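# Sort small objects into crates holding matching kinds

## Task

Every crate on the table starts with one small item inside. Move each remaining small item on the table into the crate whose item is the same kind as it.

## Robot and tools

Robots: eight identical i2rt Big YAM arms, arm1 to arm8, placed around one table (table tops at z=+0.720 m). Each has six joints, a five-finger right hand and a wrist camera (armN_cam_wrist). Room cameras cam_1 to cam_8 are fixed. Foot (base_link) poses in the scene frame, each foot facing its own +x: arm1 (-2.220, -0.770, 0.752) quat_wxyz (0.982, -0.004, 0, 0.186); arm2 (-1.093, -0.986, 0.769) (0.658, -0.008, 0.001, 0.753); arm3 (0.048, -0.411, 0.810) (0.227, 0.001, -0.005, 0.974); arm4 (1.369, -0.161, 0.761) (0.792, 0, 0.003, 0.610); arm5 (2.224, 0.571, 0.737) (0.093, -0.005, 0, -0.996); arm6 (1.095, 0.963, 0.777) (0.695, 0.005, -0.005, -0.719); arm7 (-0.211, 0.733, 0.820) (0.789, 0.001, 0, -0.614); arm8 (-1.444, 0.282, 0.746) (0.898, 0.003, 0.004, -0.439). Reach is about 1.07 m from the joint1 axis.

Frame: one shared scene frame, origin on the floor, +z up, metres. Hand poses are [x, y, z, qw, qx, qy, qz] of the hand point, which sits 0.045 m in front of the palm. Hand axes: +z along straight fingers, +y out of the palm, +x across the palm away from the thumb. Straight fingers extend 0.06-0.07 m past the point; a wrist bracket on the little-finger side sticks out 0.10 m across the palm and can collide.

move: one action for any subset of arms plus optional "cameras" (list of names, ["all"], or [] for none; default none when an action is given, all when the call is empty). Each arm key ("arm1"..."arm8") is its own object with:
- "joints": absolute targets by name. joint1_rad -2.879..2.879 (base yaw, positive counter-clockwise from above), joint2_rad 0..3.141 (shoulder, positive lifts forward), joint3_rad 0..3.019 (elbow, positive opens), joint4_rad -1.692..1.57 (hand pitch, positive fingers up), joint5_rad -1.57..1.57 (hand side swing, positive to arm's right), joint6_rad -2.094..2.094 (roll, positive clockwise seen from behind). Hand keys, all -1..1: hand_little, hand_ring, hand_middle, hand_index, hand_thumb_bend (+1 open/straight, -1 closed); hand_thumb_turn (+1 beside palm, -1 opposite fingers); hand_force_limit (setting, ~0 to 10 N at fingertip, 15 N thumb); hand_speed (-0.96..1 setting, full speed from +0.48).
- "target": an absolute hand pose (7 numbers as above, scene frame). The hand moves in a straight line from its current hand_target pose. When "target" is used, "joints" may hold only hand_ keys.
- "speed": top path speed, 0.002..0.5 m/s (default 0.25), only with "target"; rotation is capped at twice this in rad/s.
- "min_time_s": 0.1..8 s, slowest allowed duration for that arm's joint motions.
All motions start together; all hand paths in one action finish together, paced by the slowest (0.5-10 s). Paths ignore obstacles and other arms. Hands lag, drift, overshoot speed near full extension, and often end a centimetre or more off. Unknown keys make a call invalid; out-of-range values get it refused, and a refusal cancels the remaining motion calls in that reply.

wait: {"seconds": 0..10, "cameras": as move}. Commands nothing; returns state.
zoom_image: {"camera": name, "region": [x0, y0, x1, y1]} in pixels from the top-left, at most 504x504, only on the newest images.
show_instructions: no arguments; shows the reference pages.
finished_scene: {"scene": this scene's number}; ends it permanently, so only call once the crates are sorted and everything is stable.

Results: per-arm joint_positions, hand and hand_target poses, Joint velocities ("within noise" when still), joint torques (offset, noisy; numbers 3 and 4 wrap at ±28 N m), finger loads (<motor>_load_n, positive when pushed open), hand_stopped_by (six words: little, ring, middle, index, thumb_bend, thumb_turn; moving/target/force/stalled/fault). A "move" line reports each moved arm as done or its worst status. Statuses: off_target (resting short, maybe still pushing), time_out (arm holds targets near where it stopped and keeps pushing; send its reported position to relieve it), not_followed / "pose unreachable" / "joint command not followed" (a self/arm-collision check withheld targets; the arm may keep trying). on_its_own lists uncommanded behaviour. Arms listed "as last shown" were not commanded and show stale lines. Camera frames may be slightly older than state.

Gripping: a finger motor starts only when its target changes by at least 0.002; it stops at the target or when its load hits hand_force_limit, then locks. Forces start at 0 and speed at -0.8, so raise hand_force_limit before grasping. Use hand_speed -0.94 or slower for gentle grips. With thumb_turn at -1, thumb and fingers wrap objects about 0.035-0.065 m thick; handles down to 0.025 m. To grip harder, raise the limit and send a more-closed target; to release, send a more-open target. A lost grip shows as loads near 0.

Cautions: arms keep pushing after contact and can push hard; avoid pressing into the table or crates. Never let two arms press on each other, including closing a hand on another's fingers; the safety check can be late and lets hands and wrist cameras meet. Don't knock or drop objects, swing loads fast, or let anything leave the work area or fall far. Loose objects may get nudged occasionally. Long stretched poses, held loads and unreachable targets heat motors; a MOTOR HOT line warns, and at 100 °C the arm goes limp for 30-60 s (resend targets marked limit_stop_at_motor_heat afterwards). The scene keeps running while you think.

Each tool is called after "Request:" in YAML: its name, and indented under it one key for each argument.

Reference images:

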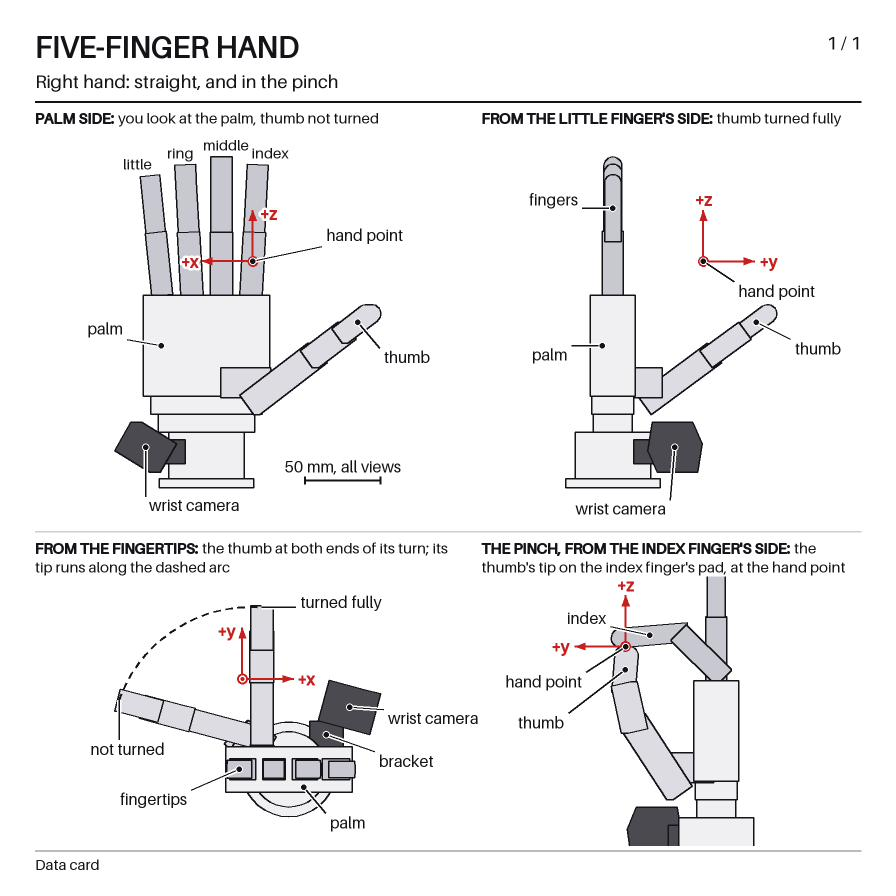

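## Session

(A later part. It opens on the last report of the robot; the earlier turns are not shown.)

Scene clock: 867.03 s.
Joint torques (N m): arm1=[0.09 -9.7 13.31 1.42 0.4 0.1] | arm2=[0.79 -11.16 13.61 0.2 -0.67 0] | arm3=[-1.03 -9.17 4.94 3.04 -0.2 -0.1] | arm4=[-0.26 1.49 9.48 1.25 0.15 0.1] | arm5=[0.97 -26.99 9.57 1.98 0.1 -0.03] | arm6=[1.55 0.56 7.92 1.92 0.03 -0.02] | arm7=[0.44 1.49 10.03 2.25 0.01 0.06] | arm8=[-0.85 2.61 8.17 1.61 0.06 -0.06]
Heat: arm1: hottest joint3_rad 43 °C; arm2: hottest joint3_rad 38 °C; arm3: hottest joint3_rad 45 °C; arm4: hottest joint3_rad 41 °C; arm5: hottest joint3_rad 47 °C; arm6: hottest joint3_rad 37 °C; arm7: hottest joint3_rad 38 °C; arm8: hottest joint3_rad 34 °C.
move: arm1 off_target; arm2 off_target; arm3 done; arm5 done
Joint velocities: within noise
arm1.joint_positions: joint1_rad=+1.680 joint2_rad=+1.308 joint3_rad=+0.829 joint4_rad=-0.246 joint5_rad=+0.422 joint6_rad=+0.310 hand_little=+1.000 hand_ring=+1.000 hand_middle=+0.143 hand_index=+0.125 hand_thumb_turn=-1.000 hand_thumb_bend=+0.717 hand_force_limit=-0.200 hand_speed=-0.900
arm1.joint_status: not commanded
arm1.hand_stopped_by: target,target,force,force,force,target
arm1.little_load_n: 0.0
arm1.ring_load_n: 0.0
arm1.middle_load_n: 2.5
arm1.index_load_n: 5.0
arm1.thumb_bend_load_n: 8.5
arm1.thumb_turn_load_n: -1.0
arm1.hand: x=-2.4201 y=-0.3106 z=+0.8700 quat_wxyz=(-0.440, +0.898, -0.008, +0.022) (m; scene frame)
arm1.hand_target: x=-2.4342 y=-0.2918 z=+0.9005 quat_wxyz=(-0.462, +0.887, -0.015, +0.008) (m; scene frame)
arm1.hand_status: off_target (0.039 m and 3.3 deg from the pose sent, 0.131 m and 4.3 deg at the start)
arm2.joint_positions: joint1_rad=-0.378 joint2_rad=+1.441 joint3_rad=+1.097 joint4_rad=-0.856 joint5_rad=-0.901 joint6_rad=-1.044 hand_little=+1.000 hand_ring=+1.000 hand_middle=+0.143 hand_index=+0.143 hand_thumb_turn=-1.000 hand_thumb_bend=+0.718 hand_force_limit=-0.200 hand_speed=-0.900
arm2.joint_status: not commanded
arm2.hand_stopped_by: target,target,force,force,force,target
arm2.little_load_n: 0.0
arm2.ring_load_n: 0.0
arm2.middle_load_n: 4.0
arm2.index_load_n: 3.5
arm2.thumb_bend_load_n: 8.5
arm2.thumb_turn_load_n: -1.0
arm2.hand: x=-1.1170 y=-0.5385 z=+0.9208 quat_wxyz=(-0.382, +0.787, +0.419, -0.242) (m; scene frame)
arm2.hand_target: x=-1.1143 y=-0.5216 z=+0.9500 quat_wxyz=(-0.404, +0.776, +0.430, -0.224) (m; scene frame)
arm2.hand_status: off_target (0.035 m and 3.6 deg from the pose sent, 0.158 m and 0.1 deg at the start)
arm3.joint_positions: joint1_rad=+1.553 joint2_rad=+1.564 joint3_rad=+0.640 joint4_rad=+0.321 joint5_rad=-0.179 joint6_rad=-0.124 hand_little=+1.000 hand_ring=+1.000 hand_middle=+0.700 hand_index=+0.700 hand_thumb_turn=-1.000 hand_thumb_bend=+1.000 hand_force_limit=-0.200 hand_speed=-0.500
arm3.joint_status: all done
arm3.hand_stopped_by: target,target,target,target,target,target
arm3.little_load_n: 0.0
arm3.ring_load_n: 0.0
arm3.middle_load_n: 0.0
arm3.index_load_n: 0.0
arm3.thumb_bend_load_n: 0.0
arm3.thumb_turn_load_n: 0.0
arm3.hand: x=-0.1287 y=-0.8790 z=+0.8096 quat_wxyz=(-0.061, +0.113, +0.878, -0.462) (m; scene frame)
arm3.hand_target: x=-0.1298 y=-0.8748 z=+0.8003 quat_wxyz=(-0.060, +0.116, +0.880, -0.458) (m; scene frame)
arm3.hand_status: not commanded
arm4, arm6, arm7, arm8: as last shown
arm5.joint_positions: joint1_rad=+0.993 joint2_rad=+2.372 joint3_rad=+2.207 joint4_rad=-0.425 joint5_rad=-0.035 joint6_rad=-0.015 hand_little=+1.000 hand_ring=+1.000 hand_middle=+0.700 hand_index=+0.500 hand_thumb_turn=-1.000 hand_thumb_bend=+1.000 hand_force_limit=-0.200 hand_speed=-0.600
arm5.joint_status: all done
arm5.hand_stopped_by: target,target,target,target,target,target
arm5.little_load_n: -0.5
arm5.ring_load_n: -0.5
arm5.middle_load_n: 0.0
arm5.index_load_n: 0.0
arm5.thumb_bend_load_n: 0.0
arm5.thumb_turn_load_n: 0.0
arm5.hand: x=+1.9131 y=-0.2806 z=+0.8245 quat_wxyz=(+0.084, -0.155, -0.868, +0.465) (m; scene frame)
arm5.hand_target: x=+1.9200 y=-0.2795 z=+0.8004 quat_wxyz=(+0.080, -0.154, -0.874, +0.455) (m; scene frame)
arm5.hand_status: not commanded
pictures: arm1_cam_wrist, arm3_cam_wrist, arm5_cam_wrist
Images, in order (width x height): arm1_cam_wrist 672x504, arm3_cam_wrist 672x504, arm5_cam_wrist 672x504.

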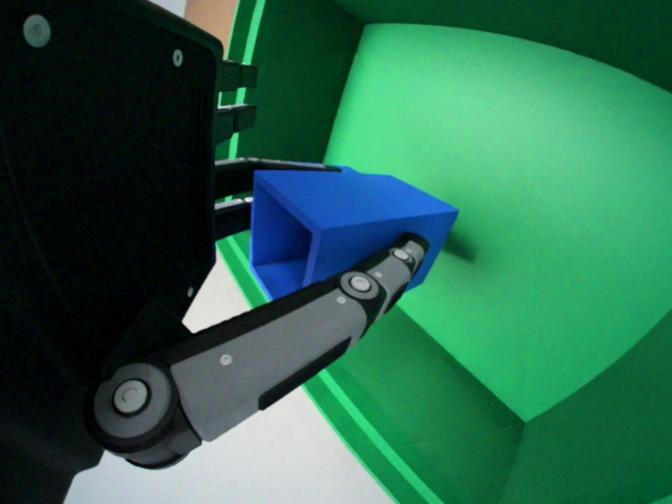

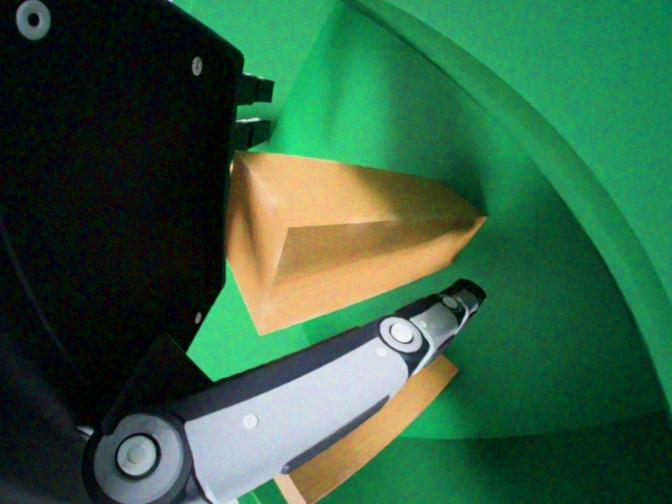

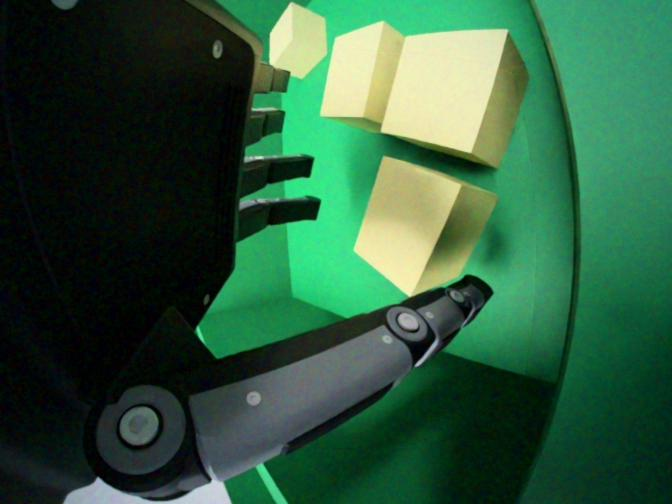

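Request:
move:
  arm1: {"target": [-2.436, -0.288, 0.79, 0.4617, -0.887, 0.0154, -0.008], "speed": 0.12}
  arm2: {"target": [-1.645, -0.955, 0.96, 0.3485, -0.6696, -0.582, 0.3029], "speed": 0.25}
  arm3: {"target": [-0.13, -0.865, 1.02, -0.0603, 0.1158, 0.8796, -0.4578], "speed": 0.2}
  arm5: {"target": [1.92, -0.27, 1.04, -0.0802, 0.1541, 0.8737, -0.4547], "speed": 0.2}
  cameras: ["arm1_cam_wrist","arm2_cam_wrist"]

Request:
move:
  arm3: {"joints": {"joint1_rad": -0.50, "joint2_rad": 0.63, "joint3_rad": 1.35, "joint4_rad": -1.40, "joint5_rad": 0, "joint6_rad": 0}, "min_time_s": 4}
  arm5: {"joints": {"joint1_rad": -1.60, "joint2_rad": 0.63, "joint3_rad": 1.35, "joint4_rad": -1.40, "joint5_rad": 0, "joint6_rad": 0, "hand_index": 0.7}, "min_time_s": 4}
  arm2: {"target": [-1.645, -0.955, 0.79, 0.3485, -0.6696, -0.582, 0.3029], "speed": 0.12}
  cameras: ["arm1_cam_wrist","arm2_cam_wrist","arm3_cam_wrist","arm5_cam_wrist"]

Scene clock: 879.20 s.
Joint torques (N m): arm1=[0.09 -9.58 6.16 2.21 0.32 0.08] | arm2=[1.14 -8.35 14.86 2.11 0.23 0.11] | arm3=[-1.32 -8.59 12.34 1.43 -0.22 -0.19] | arm4=[-0.21 1.14 9.7 1.16 0.17 0.11] | arm5=[0.26 -28.45 16.36 1.37 0.03 0.03] | arm6=[1.44 0.56 7.92 1.88 0.02 -0.03] | arm7=[0.5 1.55 9.92 2.33 0.02 0.04] | arm8=[-0.91 2.55 8.16 1.61 0.06 -0.06]
Heat: arm1: hottest joint3_rad 45 °C; arm2: hottest joint3_rad 40 °C; arm3: hottest joint3_rad 45 °C; arm4: hottest joint3_rad 41 °C; arm5: hottest joint3_rad 47 °C; arm6: hottest joint3_rad 37 °C; arm7: hottest joint3_rad 38 °C; arm8: hottest joint3_rad 34 °C.
move: arm1 off_target; arm2 off_target; arm3 off_target; arm5 off_target
Joint velocities: within noise
arm1.joint_positions: joint1_rad=+1.680 joint2_rad=+1.490 joint3_rad=+0.767 joint4_rad=+0.076 joint5_rad=+0.423 joint6_rad=+0.311 hand_little=+1.000 hand_ring=+1.000 hand_middle=+0.143 hand_index=+0.125 hand_thumb_turn=-1.000 hand_thumb_bend=+0.717 hand_force_limit=-0.200 hand_speed=-0.900
arm1.joint_status: not commanded
arm1.hand_stopped_by: target,target,force,force,force,target
arm1.little_load_n: 0.0
arm1.ring_load_n: 0.0
arm1.middle_load_n: 2.5
arm1.index_load_n: 4.5
arm1.thumb_bend_load_n: 9.0
arm1.thumb_turn_load_n: -1.5
arm1.hand: x=-2.4354 y=-0.2815 z=+0.8067 quat_wxyz=(-0.471, +0.882, -0.017, +0.005) (m; scene frame)
arm1.hand_target: x=-2.4356 y=-0.2884 z=+0.7904 quat_wxyz=(-0.462, +0.887, -0.015, +0.008) (m; scene frame)
arm1.hand_status: off_target (0.018 m and 1.2 deg from the pose sent, 0.085 m and 3.3 deg at the start)
arm2.joint_positions: joint1_rad=+1.340 joint2_rad=+1.318 joint3_rad=+0.952 joint4_rad=-0.315 joint5_rad=+0.040 joint6_rad=+0.005 hand_little=+1.000 hand_ring=+1.000 hand_middle=+0.143 hand_index=+0.143 hand_thumb_turn=-1.000 hand_thumb_bend=+0.718 hand_force_limit=-0.200 hand_speed=-0.900
arm2.joint_status: not commanded
arm2.hand_stopped_by: target,target,force,force,force,target
arm2.little_load_n: 0.0
arm2.ring_load_n: 0.0
arm2.middle_load_n: 4.0
arm2.index_load_n: 3.5
arm2.thumb_bend_load_n: 8.5
arm2.thumb_turn_load_n: -1.0
arm2.hand: x=-1.6152 y=-0.9574 z=+0.9250 quat_wxyz=(-0.323, +0.678, +0.599, -0.277) (m; scene frame)
arm2.hand_target: x=-1.6418 y=-0.9553 z=+0.9608 quat_wxyz=(-0.348, +0.669, +0.582, -0.303) (m; scene frame)
arm2.hand_status: off_target (0.046 m and 4.7 deg from the pose sent, 0.674 m and 24.4 deg at the start)
arm3.joint_positions: joint1_rad=+1.541 joint2_rad=+1.162 joint3_rad=+0.873 joint4_rad=-0.366 joint5_rad=-0.191 joint6_rad=-0.125 hand_little=+1.000 hand_ring=+1.000 hand_middle=+0.700 hand_index=+0.700 hand_thumb_turn=-1.000 hand_thumb_bend=+1.000 hand_force_limit=-0.200 hand_speed=-0.500
arm3.joint_status: not commanded
arm3.hand_stopped_by: target,target,target,target,target,target
arm3.little_load_n: 0.0
arm3.ring_load_n: 0.0
arm3.middle_load_n: 0.0
arm3.index_load_n: 0.0
arm3.thumb_bend_load_n: 0.0
arm3.thumb_turn_load_n: 0.0
arm3.hand: x=-0.1189 y=-0.8541 z=+0.9920 quat_wxyz=(-0.051, +0.119, +0.888, -0.440) (m; scene frame)
arm3.hand_target: x=-0.1295 y=-0.8639 z=+1.0201 quat_wxyz=(-0.061, +0.116, +0.879, -0.458) (m; scene frame)
arm3.hand_status: off_target (0.032 m and 2.5 deg from the pose sent, 0.211 m and 0.6 deg at the start)
arm4, arm6, arm7, arm8: as last shown
arm4.index_load_n: -0.5
arm5.joint_positions: joint1_rad=+0.997 joint2_rad=+2.455 joint3_rad=+2.865 joint4_rad=-1.031 joint5_rad=-0.035 joint6_rad=-0.018 hand_little=+1.000 hand_ring=+1.000 hand_middle=+0.700 hand_index=+0.500 hand_thumb_turn=-1.000 hand_thumb_bend=+1.000 hand_force_limit=-0.200 hand_speed=-0.600
arm5.joint_status: not commanded
arm5.hand_stopped_by: target,target,target,target,target,target
arm5.little_load_n: 0.0
arm5.ring_load_n: 0.0
arm5.middle_load_n: 0.0
arm5.index_load_n: 0.0
arm5.thumb_bend_load_n: 0.0
arm5.thumb_turn_load_n: 0.0
arm5.hand: x=+1.9238 y=-0.2666 z=+1.0067 quat_wxyz=(+0.081, -0.153, -0.875, +0.452) (m; scene frame)
arm5.hand_target: x=+1.9211 y=-0.2675 z=+1.0394 quat_wxyz=(+0.085, -0.155, -0.860, +0.478) (m; scene frame)
arm5.hand_status: off_target (0.034 m and 0.3 deg from the pose sent, 0.216 m and 1.5 deg at the start; pose on its path clipped on 31 of 121 steps; a joint's target at an end of its range on 28 of 121 steps)
pictures: arm1_cam_wrist, arm2_cam_wrist
Images, in order (width x height): arm1_cam_wrist 672x504, arm2_cam_wrist 672x504.

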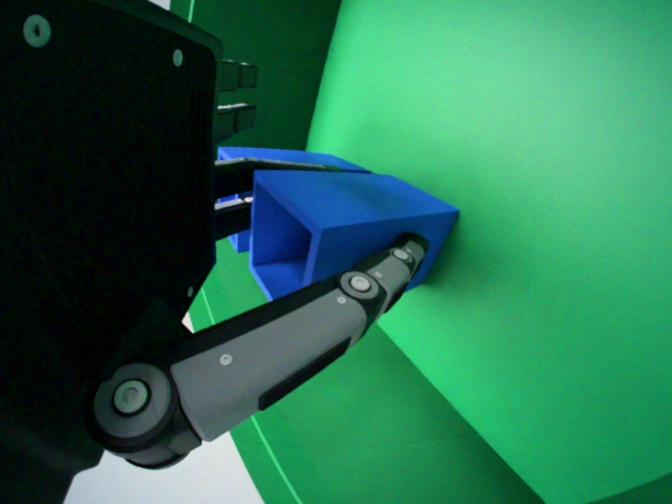

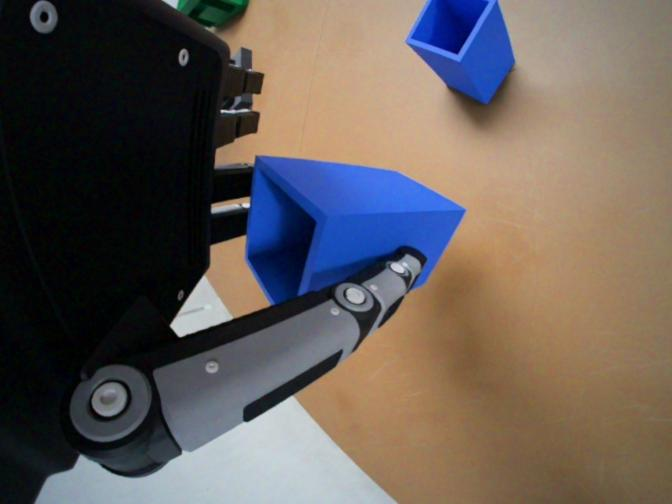

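Scene clock: 883.83 s.
Joint torques (N m): arm1=[0.15 -9.52 6.19 2.25 0.32 0.09] | arm2=[0.73 -9.41 6.95 2.1 0.1 0.09] | arm3=[-1.14 -0.38 10.55 1.4 0.11 -0.03] | arm4=[0.03 1.67 9.46 1.28 0.16 0.09] | arm5=[-0.79 0.67 8.68 1.31 0.09 0.03] | arm6=[1.55 0.44 7.92 1.89 0.02 -0.02] | arm7=[0.73 1.49 9.87 2.58 0.01 0.06] | arm8=[-0.91 2.61 8.17 1.61 0.06 -0.06]
Heat: arm1: hottest joint3_rad 45 °C; arm2: hottest joint3_rad 40 °C; arm3: hottest joint3_rad 46 °C; arm4: hottest joint3_rad 41 °C; arm5: hottest joint3_rad 46 °C; arm6: hottest joint3_rad 37 °C; arm7: hottest joint3_rad 38 °C; arm8: hottest joint3_rad 34 °C.
move: arm2 done; arm3 done; arm5 done
Joint velocities: within noise
arm1, arm4, arm6, arm7, arm8: as last shown
arm1.index_load_n: 5.0
arm1.thumb_bend_load_n: 8.5
arm1.thumb_turn_load_n: -1.0
arm2.joint_positions: joint1_rad=+1.340 joint2_rad=+1.590 joint3_rad=+0.789 joint4_rad=+0.196 joint5_rad=+0.040 joint6_rad=+0.005 hand_little=+1.000 hand_ring=+1.000 hand_middle=+0.143 hand_index=+0.143 hand_thumb_turn=-1.000 hand_thumb_bend=+0.718 hand_force_limit=-0.200 hand_speed=-0.900
arm2.joint_status: not commanded
arm2.hand_stopped_by: target,target,force,force,force,target
arm2.little_load_n: -0.5
arm2.ring_load_n: 0.0
arm2.middle_load_n: 6.0
arm2.index_load_n: 1.5
arm2.thumb_bend_load_n: 8.0
arm2.thumb_turn_load_n: 0.0
arm2.hand: x=-1.6432 y=-0.9560 z=+0.7944 quat_wxyz=(-0.348, +0.667, +0.587, -0.300) (m; scene frame)
arm2.hand_target: x=-1.6449 y=-0.9550 z=+0.7901 quat_wxyz=(-0.348, +0.669, +0.582, -0.303) (m; scene frame)
arm2.hand_status: done (0.005 m and 0.7 deg from the pose sent, 0.138 m and 4.7 deg at the start)
arm3.joint_positions: joint1_rad=-0.492 joint2_rad=+0.634 joint3_rad=+1.305 joint4_rad=-1.385 joint5_rad=-0.002 joint6_rad=-0.008 hand_little=+1.000 hand_ring=+1.000 hand_middle=+0.700 hand_index=+0.700 hand_thumb_turn=-1.000 hand_thumb_bend=+1.000 hand_force_limit=-0.200 hand_speed=-0.500
arm3.joint_status: all done
arm3.hand_stopped_by: target,target,target,target,target,target
arm3.little_load_n: 0.0
arm3.ring_load_n: 0.0
arm3.middle_load_n: 0.0
arm3.index_load_n: 0.0
arm3.thumb_bend_load_n: 0.0
arm3.thumb_turn_load_n: 0.0
arm3.hand: x=-0.1052 y=-0.2553 z=+1.2371 quat_wxyz=(-0.400, +0.863, +0.283, -0.124) (m; scene frame)
arm3.hand_target: x=-0.1008 y=-0.2588 z=+1.2564 quat_wxyz=(-0.415, +0.858, +0.274, -0.128) (m; scene frame)
arm3.hand_status: not commanded
arm4.index_load_n: 0.0
arm5.joint_positions: joint1_rad=-1.584 joint2_rad=+0.633 joint3_rad=+1.353 joint4_rad=-1.396 joint5_rad=-0.001 joint6_rad=-0.009 hand_little=+1.000 hand_ring=+1.000 hand_middle=+0.700 hand_index=+0.700 hand_thumb_turn=-1.000 hand_thumb_bend=+1.000 hand_force_limit=-0.200 hand_speed=-0.600
arm5.joint_status: all done
arm5.hand_stopped_by: target,target,target,target,target,target
arm5.little_load_n: 0.0
arm5.ring_load_n: 0.0
arm5.middle_load_n: 0.0
arm5.index_load_n: 0.0
arm5.thumb_bend_load_n: 0.0
arm5.thumb_turn_load_n: 0.0
arm5.hand: x=+2.1611 y=+0.7781 z=+1.1837 quat_wxyz=(+0.431, -0.898, -0.080, +0.041) (m; scene frame)
arm5.hand_target: x=+2.1643 y=+0.7777 z=+1.1824 quat_wxyz=(+0.429, -0.900, -0.069, +0.038) (m; scene frame)
arm5.hand_status: not commanded
arm6.ring_load_n: -0.5
pictures: arm1_cam_wrist, arm2_cam_wrist, arm3_cam_wrist, arm5_cam_wrist
Images, in order (width x height): arm1_cam_wrist 672x504, arm2_cam_wrist 672x504, arm3_cam_wrist 672x504, arm5_cam_wrist 672x504.

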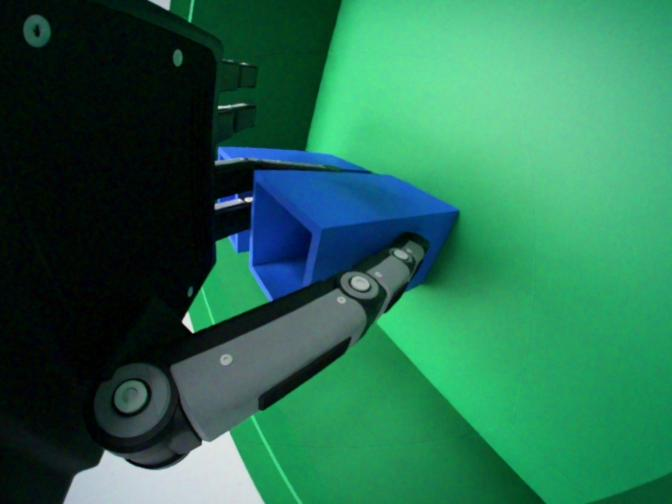

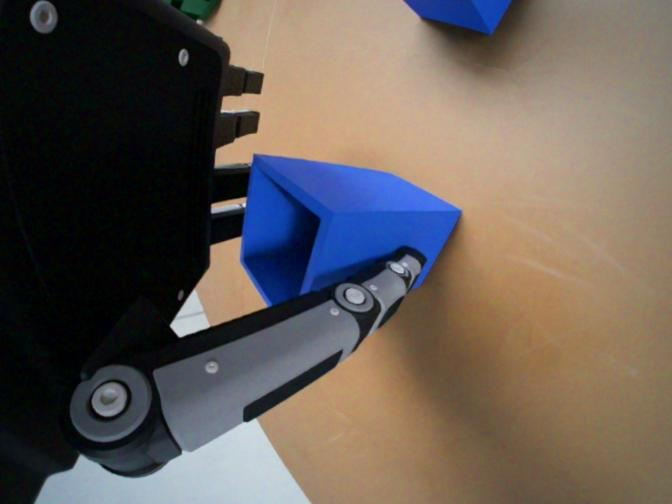

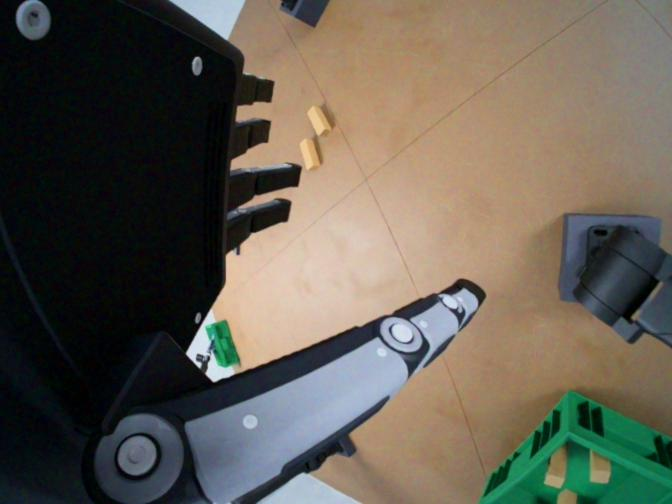

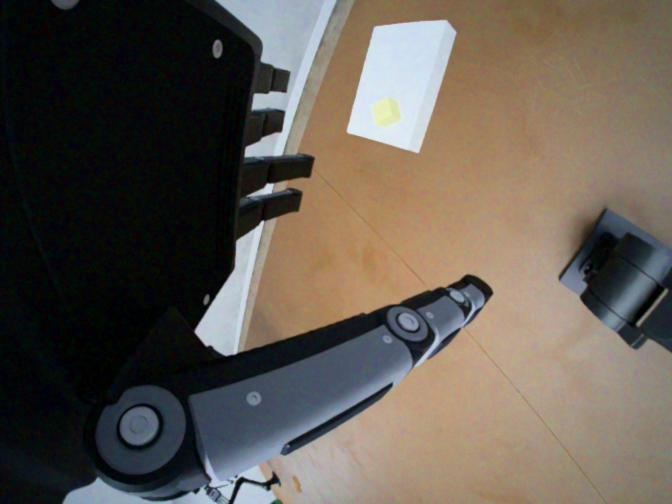

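Request:
move:
  arm1: {"joints": {"hand_speed": -0.6, "hand_index": 0.7, "hand_middle": 0.7, "hand_thumb_bend": 1.0}}
  arm2: {"joints": {"hand_speed": -0.6, "hand_index": 0.7, "hand_middle": 0.7, "hand_thumb_bend": 1.0}}
  cameras: ["cam_6","cam_8","cam_1"]

Request:
zoom_image:
  camera: "cam_6"
  region: [300, 350, 440, 504]

Request:
zoom_image:
  camera: "cam_8"
  region: [330, 60, 500, 220]

Request:
zoom_image:
  camera: "cam_1"
  region: [350, 200, 460, 340]

Scene clock: 889.07 s.
Joint torques (N m): arm1=[0.09 -9.64 6.19 2.18 0.35 0.1] | arm2=[0.67 -9.93 6.9 2.1 0.1 0.08] | arm3=[-1.14 -0.32 10.56 1.4 0.11 -0.01] | arm4=[-0.38 1.32 9.59 1.31 0.16 0.11] | arm5=[-0.73 0.67 8.73 1.31 0.08 0.03] | arm6=[1.49 0.38 7.9 1.89 0.04 -0.03] | arm7=[0.03 1.38 10.02 2.52 0 0.07] | arm8=[-0.91 2.61 8.16 1.61 0.06 -0.05]
Heat: arm1: hottest joint3_rad 45 °C; arm2: hottest joint3_rad 39 °C; arm3: hottest joint3_rad 47 °C; arm4: hottest joint3_rad 41 °C; arm5: hottest joint3_rad 46 °C; arm6: hottest joint3_rad 37 °C; arm7: hottest joint3_rad 38 °C; arm8: hottest joint3_rad 34 °C.
move: arm1 done; arm2 done
Joint velocities: within noise
arm1.joint_positions: joint1_rad=+1.680 joint2_rad=+1.491 joint3_rad=+0.767 joint4_rad=+0.077 joint5_rad=+0.423 joint6_rad=+0.311 hand_little=+1.000 hand_ring=+1.000 hand_middle=+0.700 hand_index=+0.700 hand_thumb_turn=-1.000 hand_thumb_bend=+1.000 hand_force_limit=-0.200 hand_speed=-0.600
arm1.joint_status: all done
arm1.hand_stopped_by: target,target,target,target,target,target
arm1.little_load_n: 0.0
arm1.ring_load_n: 0.0
arm1.middle_load_n: 0.0
arm1.index_load_n: 0.0
arm1.thumb_bend_load_n: 0.0
arm1.thumb_turn_load_n: 0.0
arm1.hand: x=-2.4354 y=-0.2814 z=+0.8061 quat_wxyz=(-0.471, +0.882, -0.017, +0.006) (m; scene frame)
arm1.hand_target: x=-2.4356 y=-0.2884 z=+0.7903 quat_wxyz=(-0.461, +0.887, -0.015, +0.008) (m; scene frame)
arm1.hand_status: not commanded
arm2.joint_positions: joint1_rad=+1.340 joint2_rad=+1.596 joint3_rad=+0.789 joint4_rad=+0.197 joint5_rad=+0.040 joint6_rad=+0.005 hand_little=+1.000 hand_ring=+1.000 hand_middle=+0.700 hand_index=+0.700 hand_thumb_turn=-1.000 hand_thumb_bend=+1.000 hand_force_limit=-0.200 hand_speed=-0.600
arm2.joint_status: all done
arm2.hand_stopped_by: target,target,target,target,target,target
arm2.little_load_n: 0.0
arm2.ring_load_n: 0.0
arm2.middle_load_n: 0.0
arm2.index_load_n: 0.0
arm2.thumb_bend_load_n: 0.0
arm2.thumb_turn_load_n: 0.0
arm2.hand: x=-1.6428 y=-0.9561 z=+0.7914 quat_wxyz=(-0.346, +0.668, +0.588, -0.299) (m; scene frame)
arm2.hand_target: x=-1.6450 y=-0.9550 z=+0.7901 quat_wxyz=(-0.348, +0.669, +0.582, -0.303) (m; scene frame)
arm2.hand_status: not commanded
arm3, arm4, arm5, arm6, arm7, arm8: as last shown
arm6.ring_load_n: 0.0
arm7.middle_load_n: 0.5
pictures: cam_1, cam_6, cam_8
Images, in order (width x height): cam_1 672x504, cam_6 672x504, cam_8 672x504.

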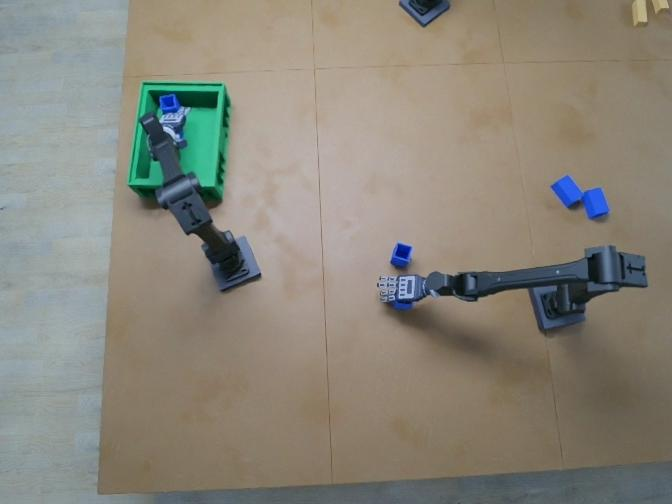

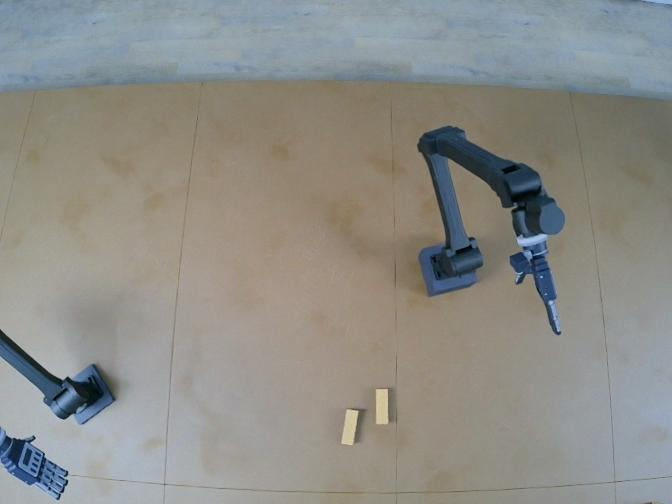

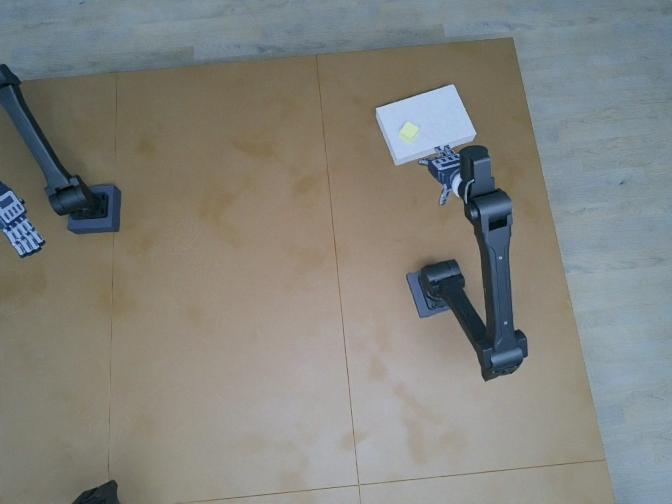

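Scaled by 3.273.

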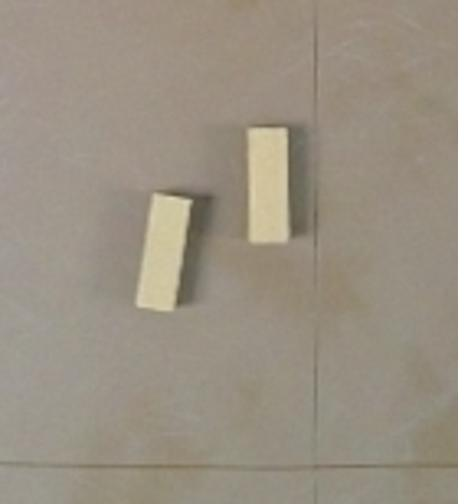

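Scaled by 2.965.

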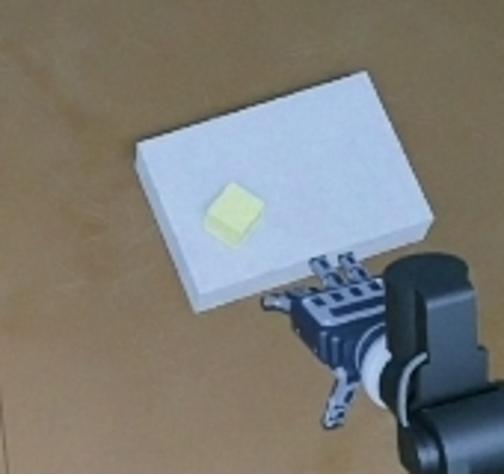

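Scaled by 3.600.

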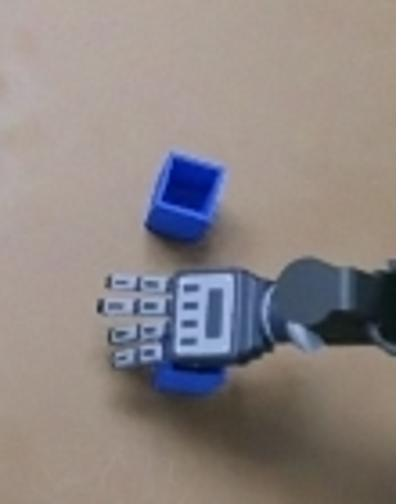

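Request:
move:
  arm1: {"target": [-2.43, -0.29, 1.0, 0.4617, -0.887, 0.0154, -0.008], "speed": 0.2}
  arm2: {"target": [-1.62, -0.955, 0.97, 0.3485, -0.6696, -0.582, 0.3029], "speed": 0.2}
  arm3: {"target": [-0.57, 0.232, 0.87, 0.3485, -0.6696, -0.582, 0.3029], "speed": 0.25}
  arm5: {"target": [2.183, 1.15, 0.93, 0.4266, -0.8196, -0.3395, 0.1767], "speed": 0.25}
  cameras: ["arm3_cam_wrist","arm5_cam_wrist","arm2_cam_wrist","arm1_cam_wrist"]

Request:
move:
  arm1: {"joints": {"joint1_rad": -0.38, "joint2_rad": 0.63, "joint3_rad": 1.35, "joint4_rad": -1.40, "joint5_rad": 0, "joint6_rad": 0}, "min_time_s": 3.5}
  arm2: {"target": [-0.99, -0.60, 0.92, 0.4038, -0.7759, -0.4301, 0.2239], "speed": 0.3}
  cameras: ["arm2_cam_wrist","arm1_cam_wrist","cam_1"]

Scene clock: 909.77 s.
Joint torques (N m): arm1=[-0.62 -9.88 14.05 1.29 0.12 0.01] | arm2=[0.62 -9.47 14.41 0.99 0.04 0.07] | arm3=[0.09 -22.18 12.78 1.16 -0.52 -0.18] | arm4=[0.09 1.67 9.37 1.26 0.11 0.09] | arm5=[-0.32 -14.97 16.23 1.42 -0.49 -0.13] | arm6=[1.49 0.56 7.92 1.88 0.02 -0.02] | arm7=[0.62 1.67 9.94 2.21 0.02 0.06] | arm8=[-0.85 2.55 8.17 1.61 0.06 -0.06]
Heat: arm1: hottest joint3_rad 45 °C; arm2: hottest joint3_rad 39 °C; arm3: hottest joint3_rad 50 °C; arm4: hottest joint3_rad 42 °C; arm5: hottest joint3_rad 44 °C; arm6: hottest joint3_rad 37 °C; arm7: hottest joint3_rad 38 °C; arm8: hottest joint3_rad 34 °C.
move: arm1 off_target; arm2 off_target; arm3 off_target; arm5 off_target
Joint velocities: within noise
arm1.joint_positions: joint1_rad=+1.680 joint2_rad=+1.230 joint3_rad=+1.028 joint4_rad=-0.523 joint5_rad=+0.422 joint6_rad=+0.311 hand_little=+1.000 hand_ring=+1.000 hand_middle=+0.700 hand_index=+0.700 hand_thumb_turn=-1.000 hand_thumb_bend=+1.000 hand_force_limit=-0.200 hand_speed=-0.600
arm1.joint_status: not commanded
arm1.hand_stopped_by: target,target,target,target,target,target
arm1.little_load_n: 0.0
arm1.ring_load_n: 0.0
arm1.middle_load_n: 0.0
arm1.index_load_n: 0.0
arm1.thumb_bend_load_n: 0.0
arm1.thumb_turn_load_n: 0.0
arm1.hand: x=-2.4228 y=-0.3052 z=+0.9656 quat_wxyz=(-0.440, +0.898, -0.008, +0.021) (m; scene frame)
arm1.hand_target: x=-2.4291 y=-0.2916 z=+0.9999 quat_wxyz=(-0.462, +0.887, -0.015, +0.008) (m; scene frame)
arm1.hand_status: off_target (0.038 m and 3.3 deg from the pose sent, 0.194 m and 1.2 deg at the start)
arm2.joint_positions: joint1_rad=+1.340 joint2_rad=+1.268 joint3_rad=+0.919 joint4_rad=-0.318 joint5_rad=+0.040 joint6_rad=+0.005 hand_little=+1.000 hand_ring=+1.000 hand_middle=+0.700 hand_index=+0.700 hand_thumb_turn=-1.000 hand_thumb_bend=+1.000 hand_force_limit=-0.200 hand_speed=-0.600
arm2.joint_status: not commanded
arm2.hand_stopped_by: target,target,target,target,target,target
arm2.little_load_n: 0.0
arm2.ring_load_n: 0.0
arm2.middle_load_n: 0.0
arm2.index_load_n: -0.5
arm2.thumb_bend_load_n: 0.0
arm2.thumb_turn_load_n: 0.0
arm2.hand: x=-1.6014 y=-0.9586 z=+0.9316 quat_wxyz=(-0.328, +0.677, +0.597, -0.281) (m; scene frame)
arm2.hand_target: x=-1.6181 y=-0.9552 z=+0.9700 quat_wxyz=(-0.349, +0.669, +0.582, -0.303) (m; scene frame)
arm2.hand_status: off_target (0.043 m and 3.9 deg from the pose sent, 0.180 m and 0.9 deg at the start)
arm3.joint_positions: joint1_rad=-0.483 joint2_rad=+2.591 joint3_rad=+2.595 joint4_rad=-0.793 joint5_rad=-0.624 joint6_rad=-0.509 hand_little=+1.000 hand_ring=+1.000 hand_middle=+0.700 hand_index=+0.700 hand_thumb_turn=-1.000 hand_thumb_bend=+1.000 hand_force_limit=-0.200 hand_speed=-0.500
arm3.joint_status: not commanded
arm3.hand_stopped_by: target,target,target,target,target,target
arm3.little_load_n: 0.0
arm3.ring_load_n: 0.0
arm3.middle_load_n: -0.5
arm3.index_load_n: 0.0
arm3.thumb_bend_load_n: 0.0
arm3.thumb_turn_load_n: 0.0
arm3.hand: x=-0.5603 y=+0.2319 z=+0.8757 quat_wxyz=(-0.348, +0.676, +0.575, -0.302) (m; scene frame)
arm3.hand_target: x=-0.5695 y=+0.2313 z=+0.8701 quat_wxyz=(-0.350, +0.669, +0.581, -0.303) (m; scene frame)
arm3.hand_status: off_target (0.011 m and 1.1 deg from the pose sent, 0.767 m and 46.3 deg at the start)
arm4, arm6, arm7, arm8: as last shown
arm5.joint_positions: joint1_rad=-1.872 joint2_rad=+1.577 joint3_rad=+1.265 joint4_rad=-0.609 joint5_rad=-0.694 joint6_rad=-0.638 hand_little=+1.000 hand_ring=+1.000 hand_middle=+0.700 hand_index=+0.700 hand_thumb_turn=-1.000 hand_thumb_bend=+1.000 hand_force_limit=-0.200 hand_speed=-0.600
arm5.joint_status: not commanded
arm5.hand_stopped_by: target,target,target,target,target,target
arm5.little_load_n: 0.0
arm5.ring_load_n: 0.0
arm5.middle_load_n: 0.0
arm5.index_load_n: 0.0
arm5.thumb_bend_load_n: 0.0
arm5.thumb_turn_load_n: 0.0
arm5.hand: x=+2.1722 y=+1.1227 z=+0.9049 quat_wxyz=(+0.399, -0.832, -0.334, +0.194) (m; scene frame)
arm5.hand_target: x=+2.1832 y=+1.1476 z=+0.9305 quat_wxyz=(+0.427, -0.820, -0.339, +0.176) (m; scene frame)
arm5.hand_status: off_target (0.039 m and 4.0 deg from the pose sent, 0.451 m and 34.9 deg at the start)
arm7.middle_load_n: 0.0
arm8.little_load_n: -0.5
pictures: arm1_cam_wrist, arm2_cam_wrist, arm3_cam_wrist, arm5_cam_wrist
Images, in order (width x height): arm1_cam_wrist 672x504, arm2_cam_wrist 672x504, arm3_cam_wrist 672x504, arm5_cam_wrist 672x504.

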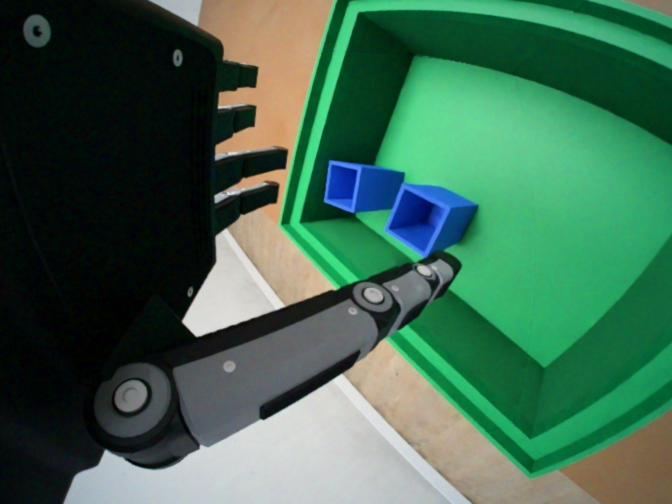

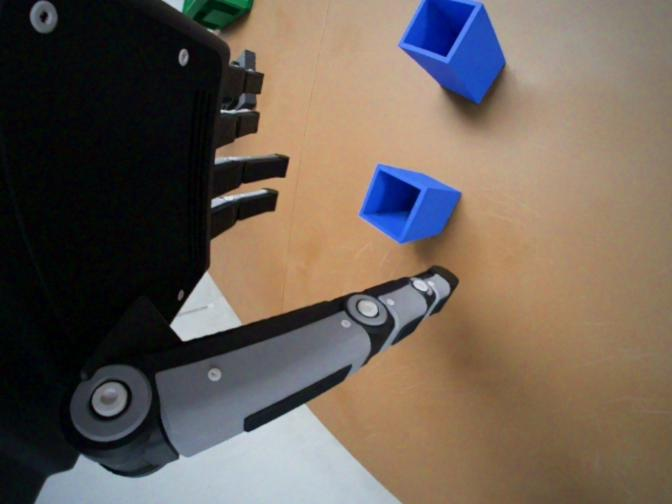

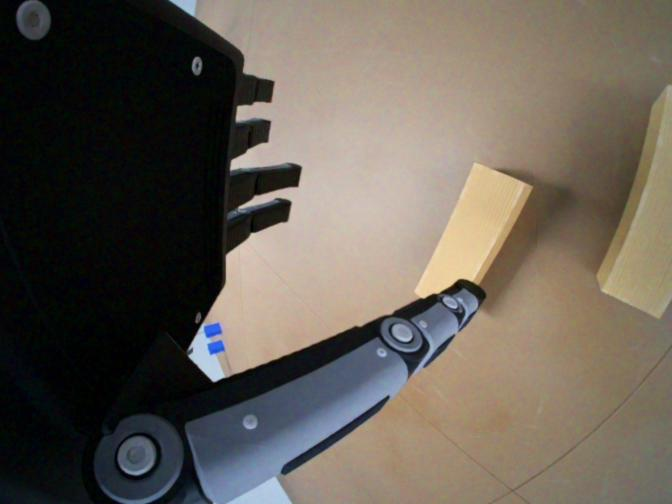

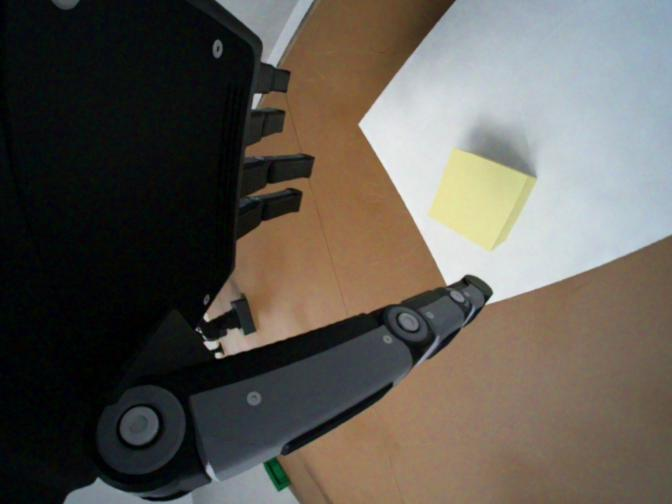

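Scene clock: 913.80 s.
Joint torques (N m): arm1=[-1.49 1.14 11.52 1.36 -0.12 -0.09] | arm2=[0.56 -8.41 12.27 -0.49 -0.82 -0.14] | arm3=[0.09 -22.12 12.79 1.16 -0.52 -0.19] | arm4=[-0.21 1.03 9.58 1.21 0.15 0.12] | arm5=[-0.38 -15.03 16.23 1.4 -0.48 -0.13] | arm6=[1.38 0.38 7.86 1.92 0.03 -0.02] | arm7=[0.09 1.61 10.03 2.37 0.04 0.07] | arm8=[-0.91 2.55 8.17 1.61 0.06 -0.06]
Heat: arm1: hottest joint3_rad 46 °C; arm2: hottest joint3_rad 39 °C; arm3: hottest joint3_rad 51 °C; arm4: hottest joint3_rad 42 °C; arm5: hottest joint3_rad 44 °C; arm6: hottest joint3_rad 37 °C; arm7: hottest joint3_rad 38 °C; arm8: hottest joint3_rad 34 °C.
move: arm1 done; arm2 off_target
Joint velocities: within noise
arm1.joint_positions: joint1_rad=-0.369 joint2_rad=+0.633 joint3_rad=+1.301 joint4_rad=-1.391 joint5_rad=+0.003 joint6_rad=+0.008 hand_little=+1.000 hand_ring=+1.000 hand_middle=+0.700 hand_index=+0.700 hand_thumb_turn=-1.000 hand_thumb_bend=+1.000 hand_force_limit=-0.200 hand_speed=-0.600
arm1.joint_status: all done
arm1.hand_stopped_by: target,target,target,target,target,target
arm1.little_load_n: 0.0
arm1.ring_load_n: -0.5
arm1.middle_load_n: 0.0
arm1.index_load_n: 0.0
arm1.thumb_bend_load_n: 0.0
arm1.thumb_turn_load_n: 0.0
arm1.hand: x=-2.0027 y=-0.7351 z=+1.1755 quat_wxyz=(-0.290, +0.644, -0.644, +0.293) (m; scene frame)
arm1.hand_target: x=-2.0066 y=-0.7371 z=+1.1968 quat_wxyz=(-0.302, +0.638, -0.638, +0.309) (m; scene frame)
arm1.hand_status: not commanded
arm2.joint_positions: joint1_rad=-0.721 joint2_rad=+1.465 joint3_rad=+1.086 joint4_rad=-1.258 joint5_rad=-0.970 joint6_rad=-1.607 hand_little=+1.000 hand_ring=+1.000 hand_middle=+0.700 hand_index=+0.700 hand_thumb_turn=-1.000 hand_thumb_bend=+1.000 hand_force_limit=-0.200 hand_speed=-0.600
arm2.joint_status: not commanded
arm2.hand_stopped_by: target,target,target,target,target,target
arm2.little_load_n: 0.0
arm2.ring_load_n: 0.0
arm2.middle_load_n: 0.0
arm2.index_load_n: 0.0
arm2.thumb_bend_load_n: 0.0
arm2.thumb_turn_load_n: 0.0
arm2.hand: x=-0.9995 y=-0.6154 z=+0.9067 quat_wxyz=(-0.394, +0.782, +0.419, -0.238) (m; scene frame)
arm2.hand_target: x=-0.9904 y=-0.6007 z=+0.9202 quat_wxyz=(-0.404, +0.776, +0.430, -0.223) (m; scene frame)
arm2.hand_status: off_target (0.022 m and 2.4 deg from the pose sent, 0.709 m and 24.8 deg at the start)
arm3, arm4, arm5, arm6, arm7, arm8: as last shown
arm3.middle_load_n: 0.0
arm3.hand: x=-0.5602 y=+0.2319 z=+0.8757 quat_wxyz=(-0.348, +0.676, +0.575, -0.302) (m; scene frame)
arm5.index_load_n: -0.5
arm8.little_load_n: 0.0
pictures: arm1_cam_wrist, arm2_cam_wrist, cam_1
Images, in order (width x height): arm1_cam_wrist 672x504, arm2_cam_wrist 672x504, cam_1 672x504.

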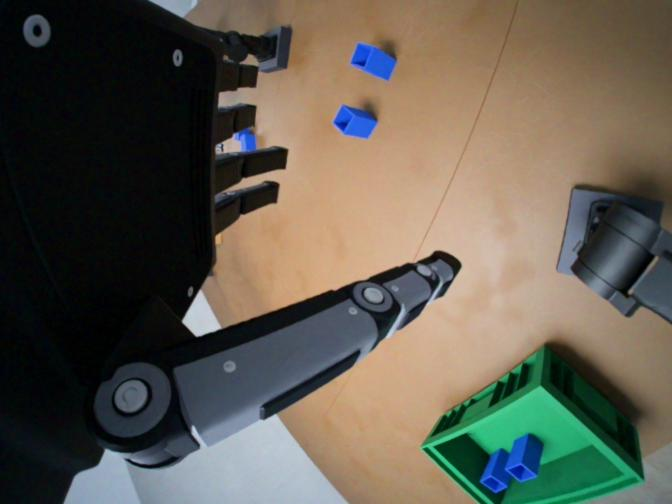

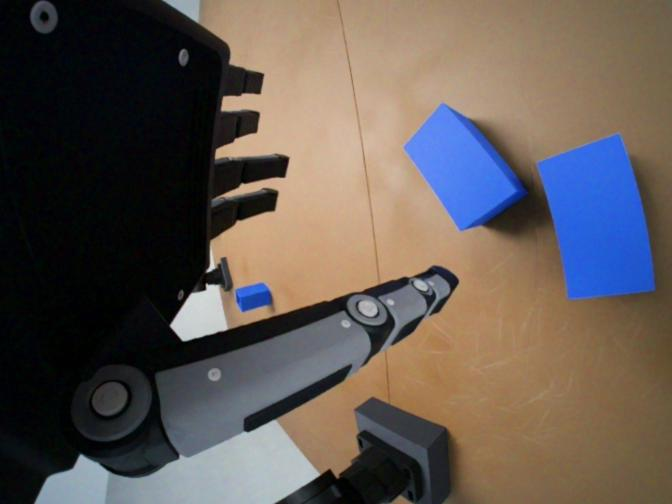

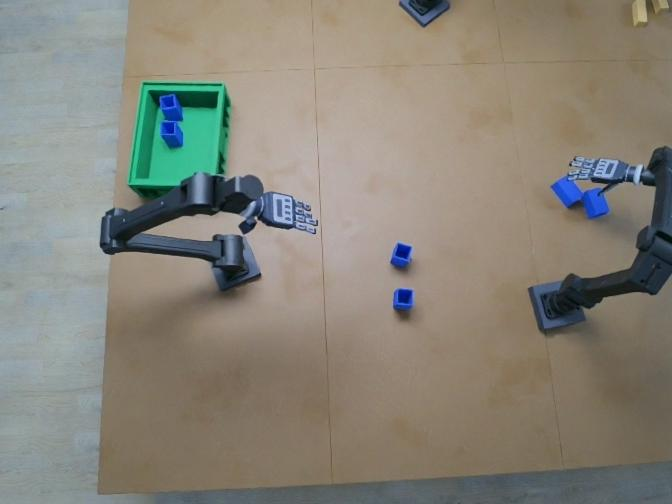

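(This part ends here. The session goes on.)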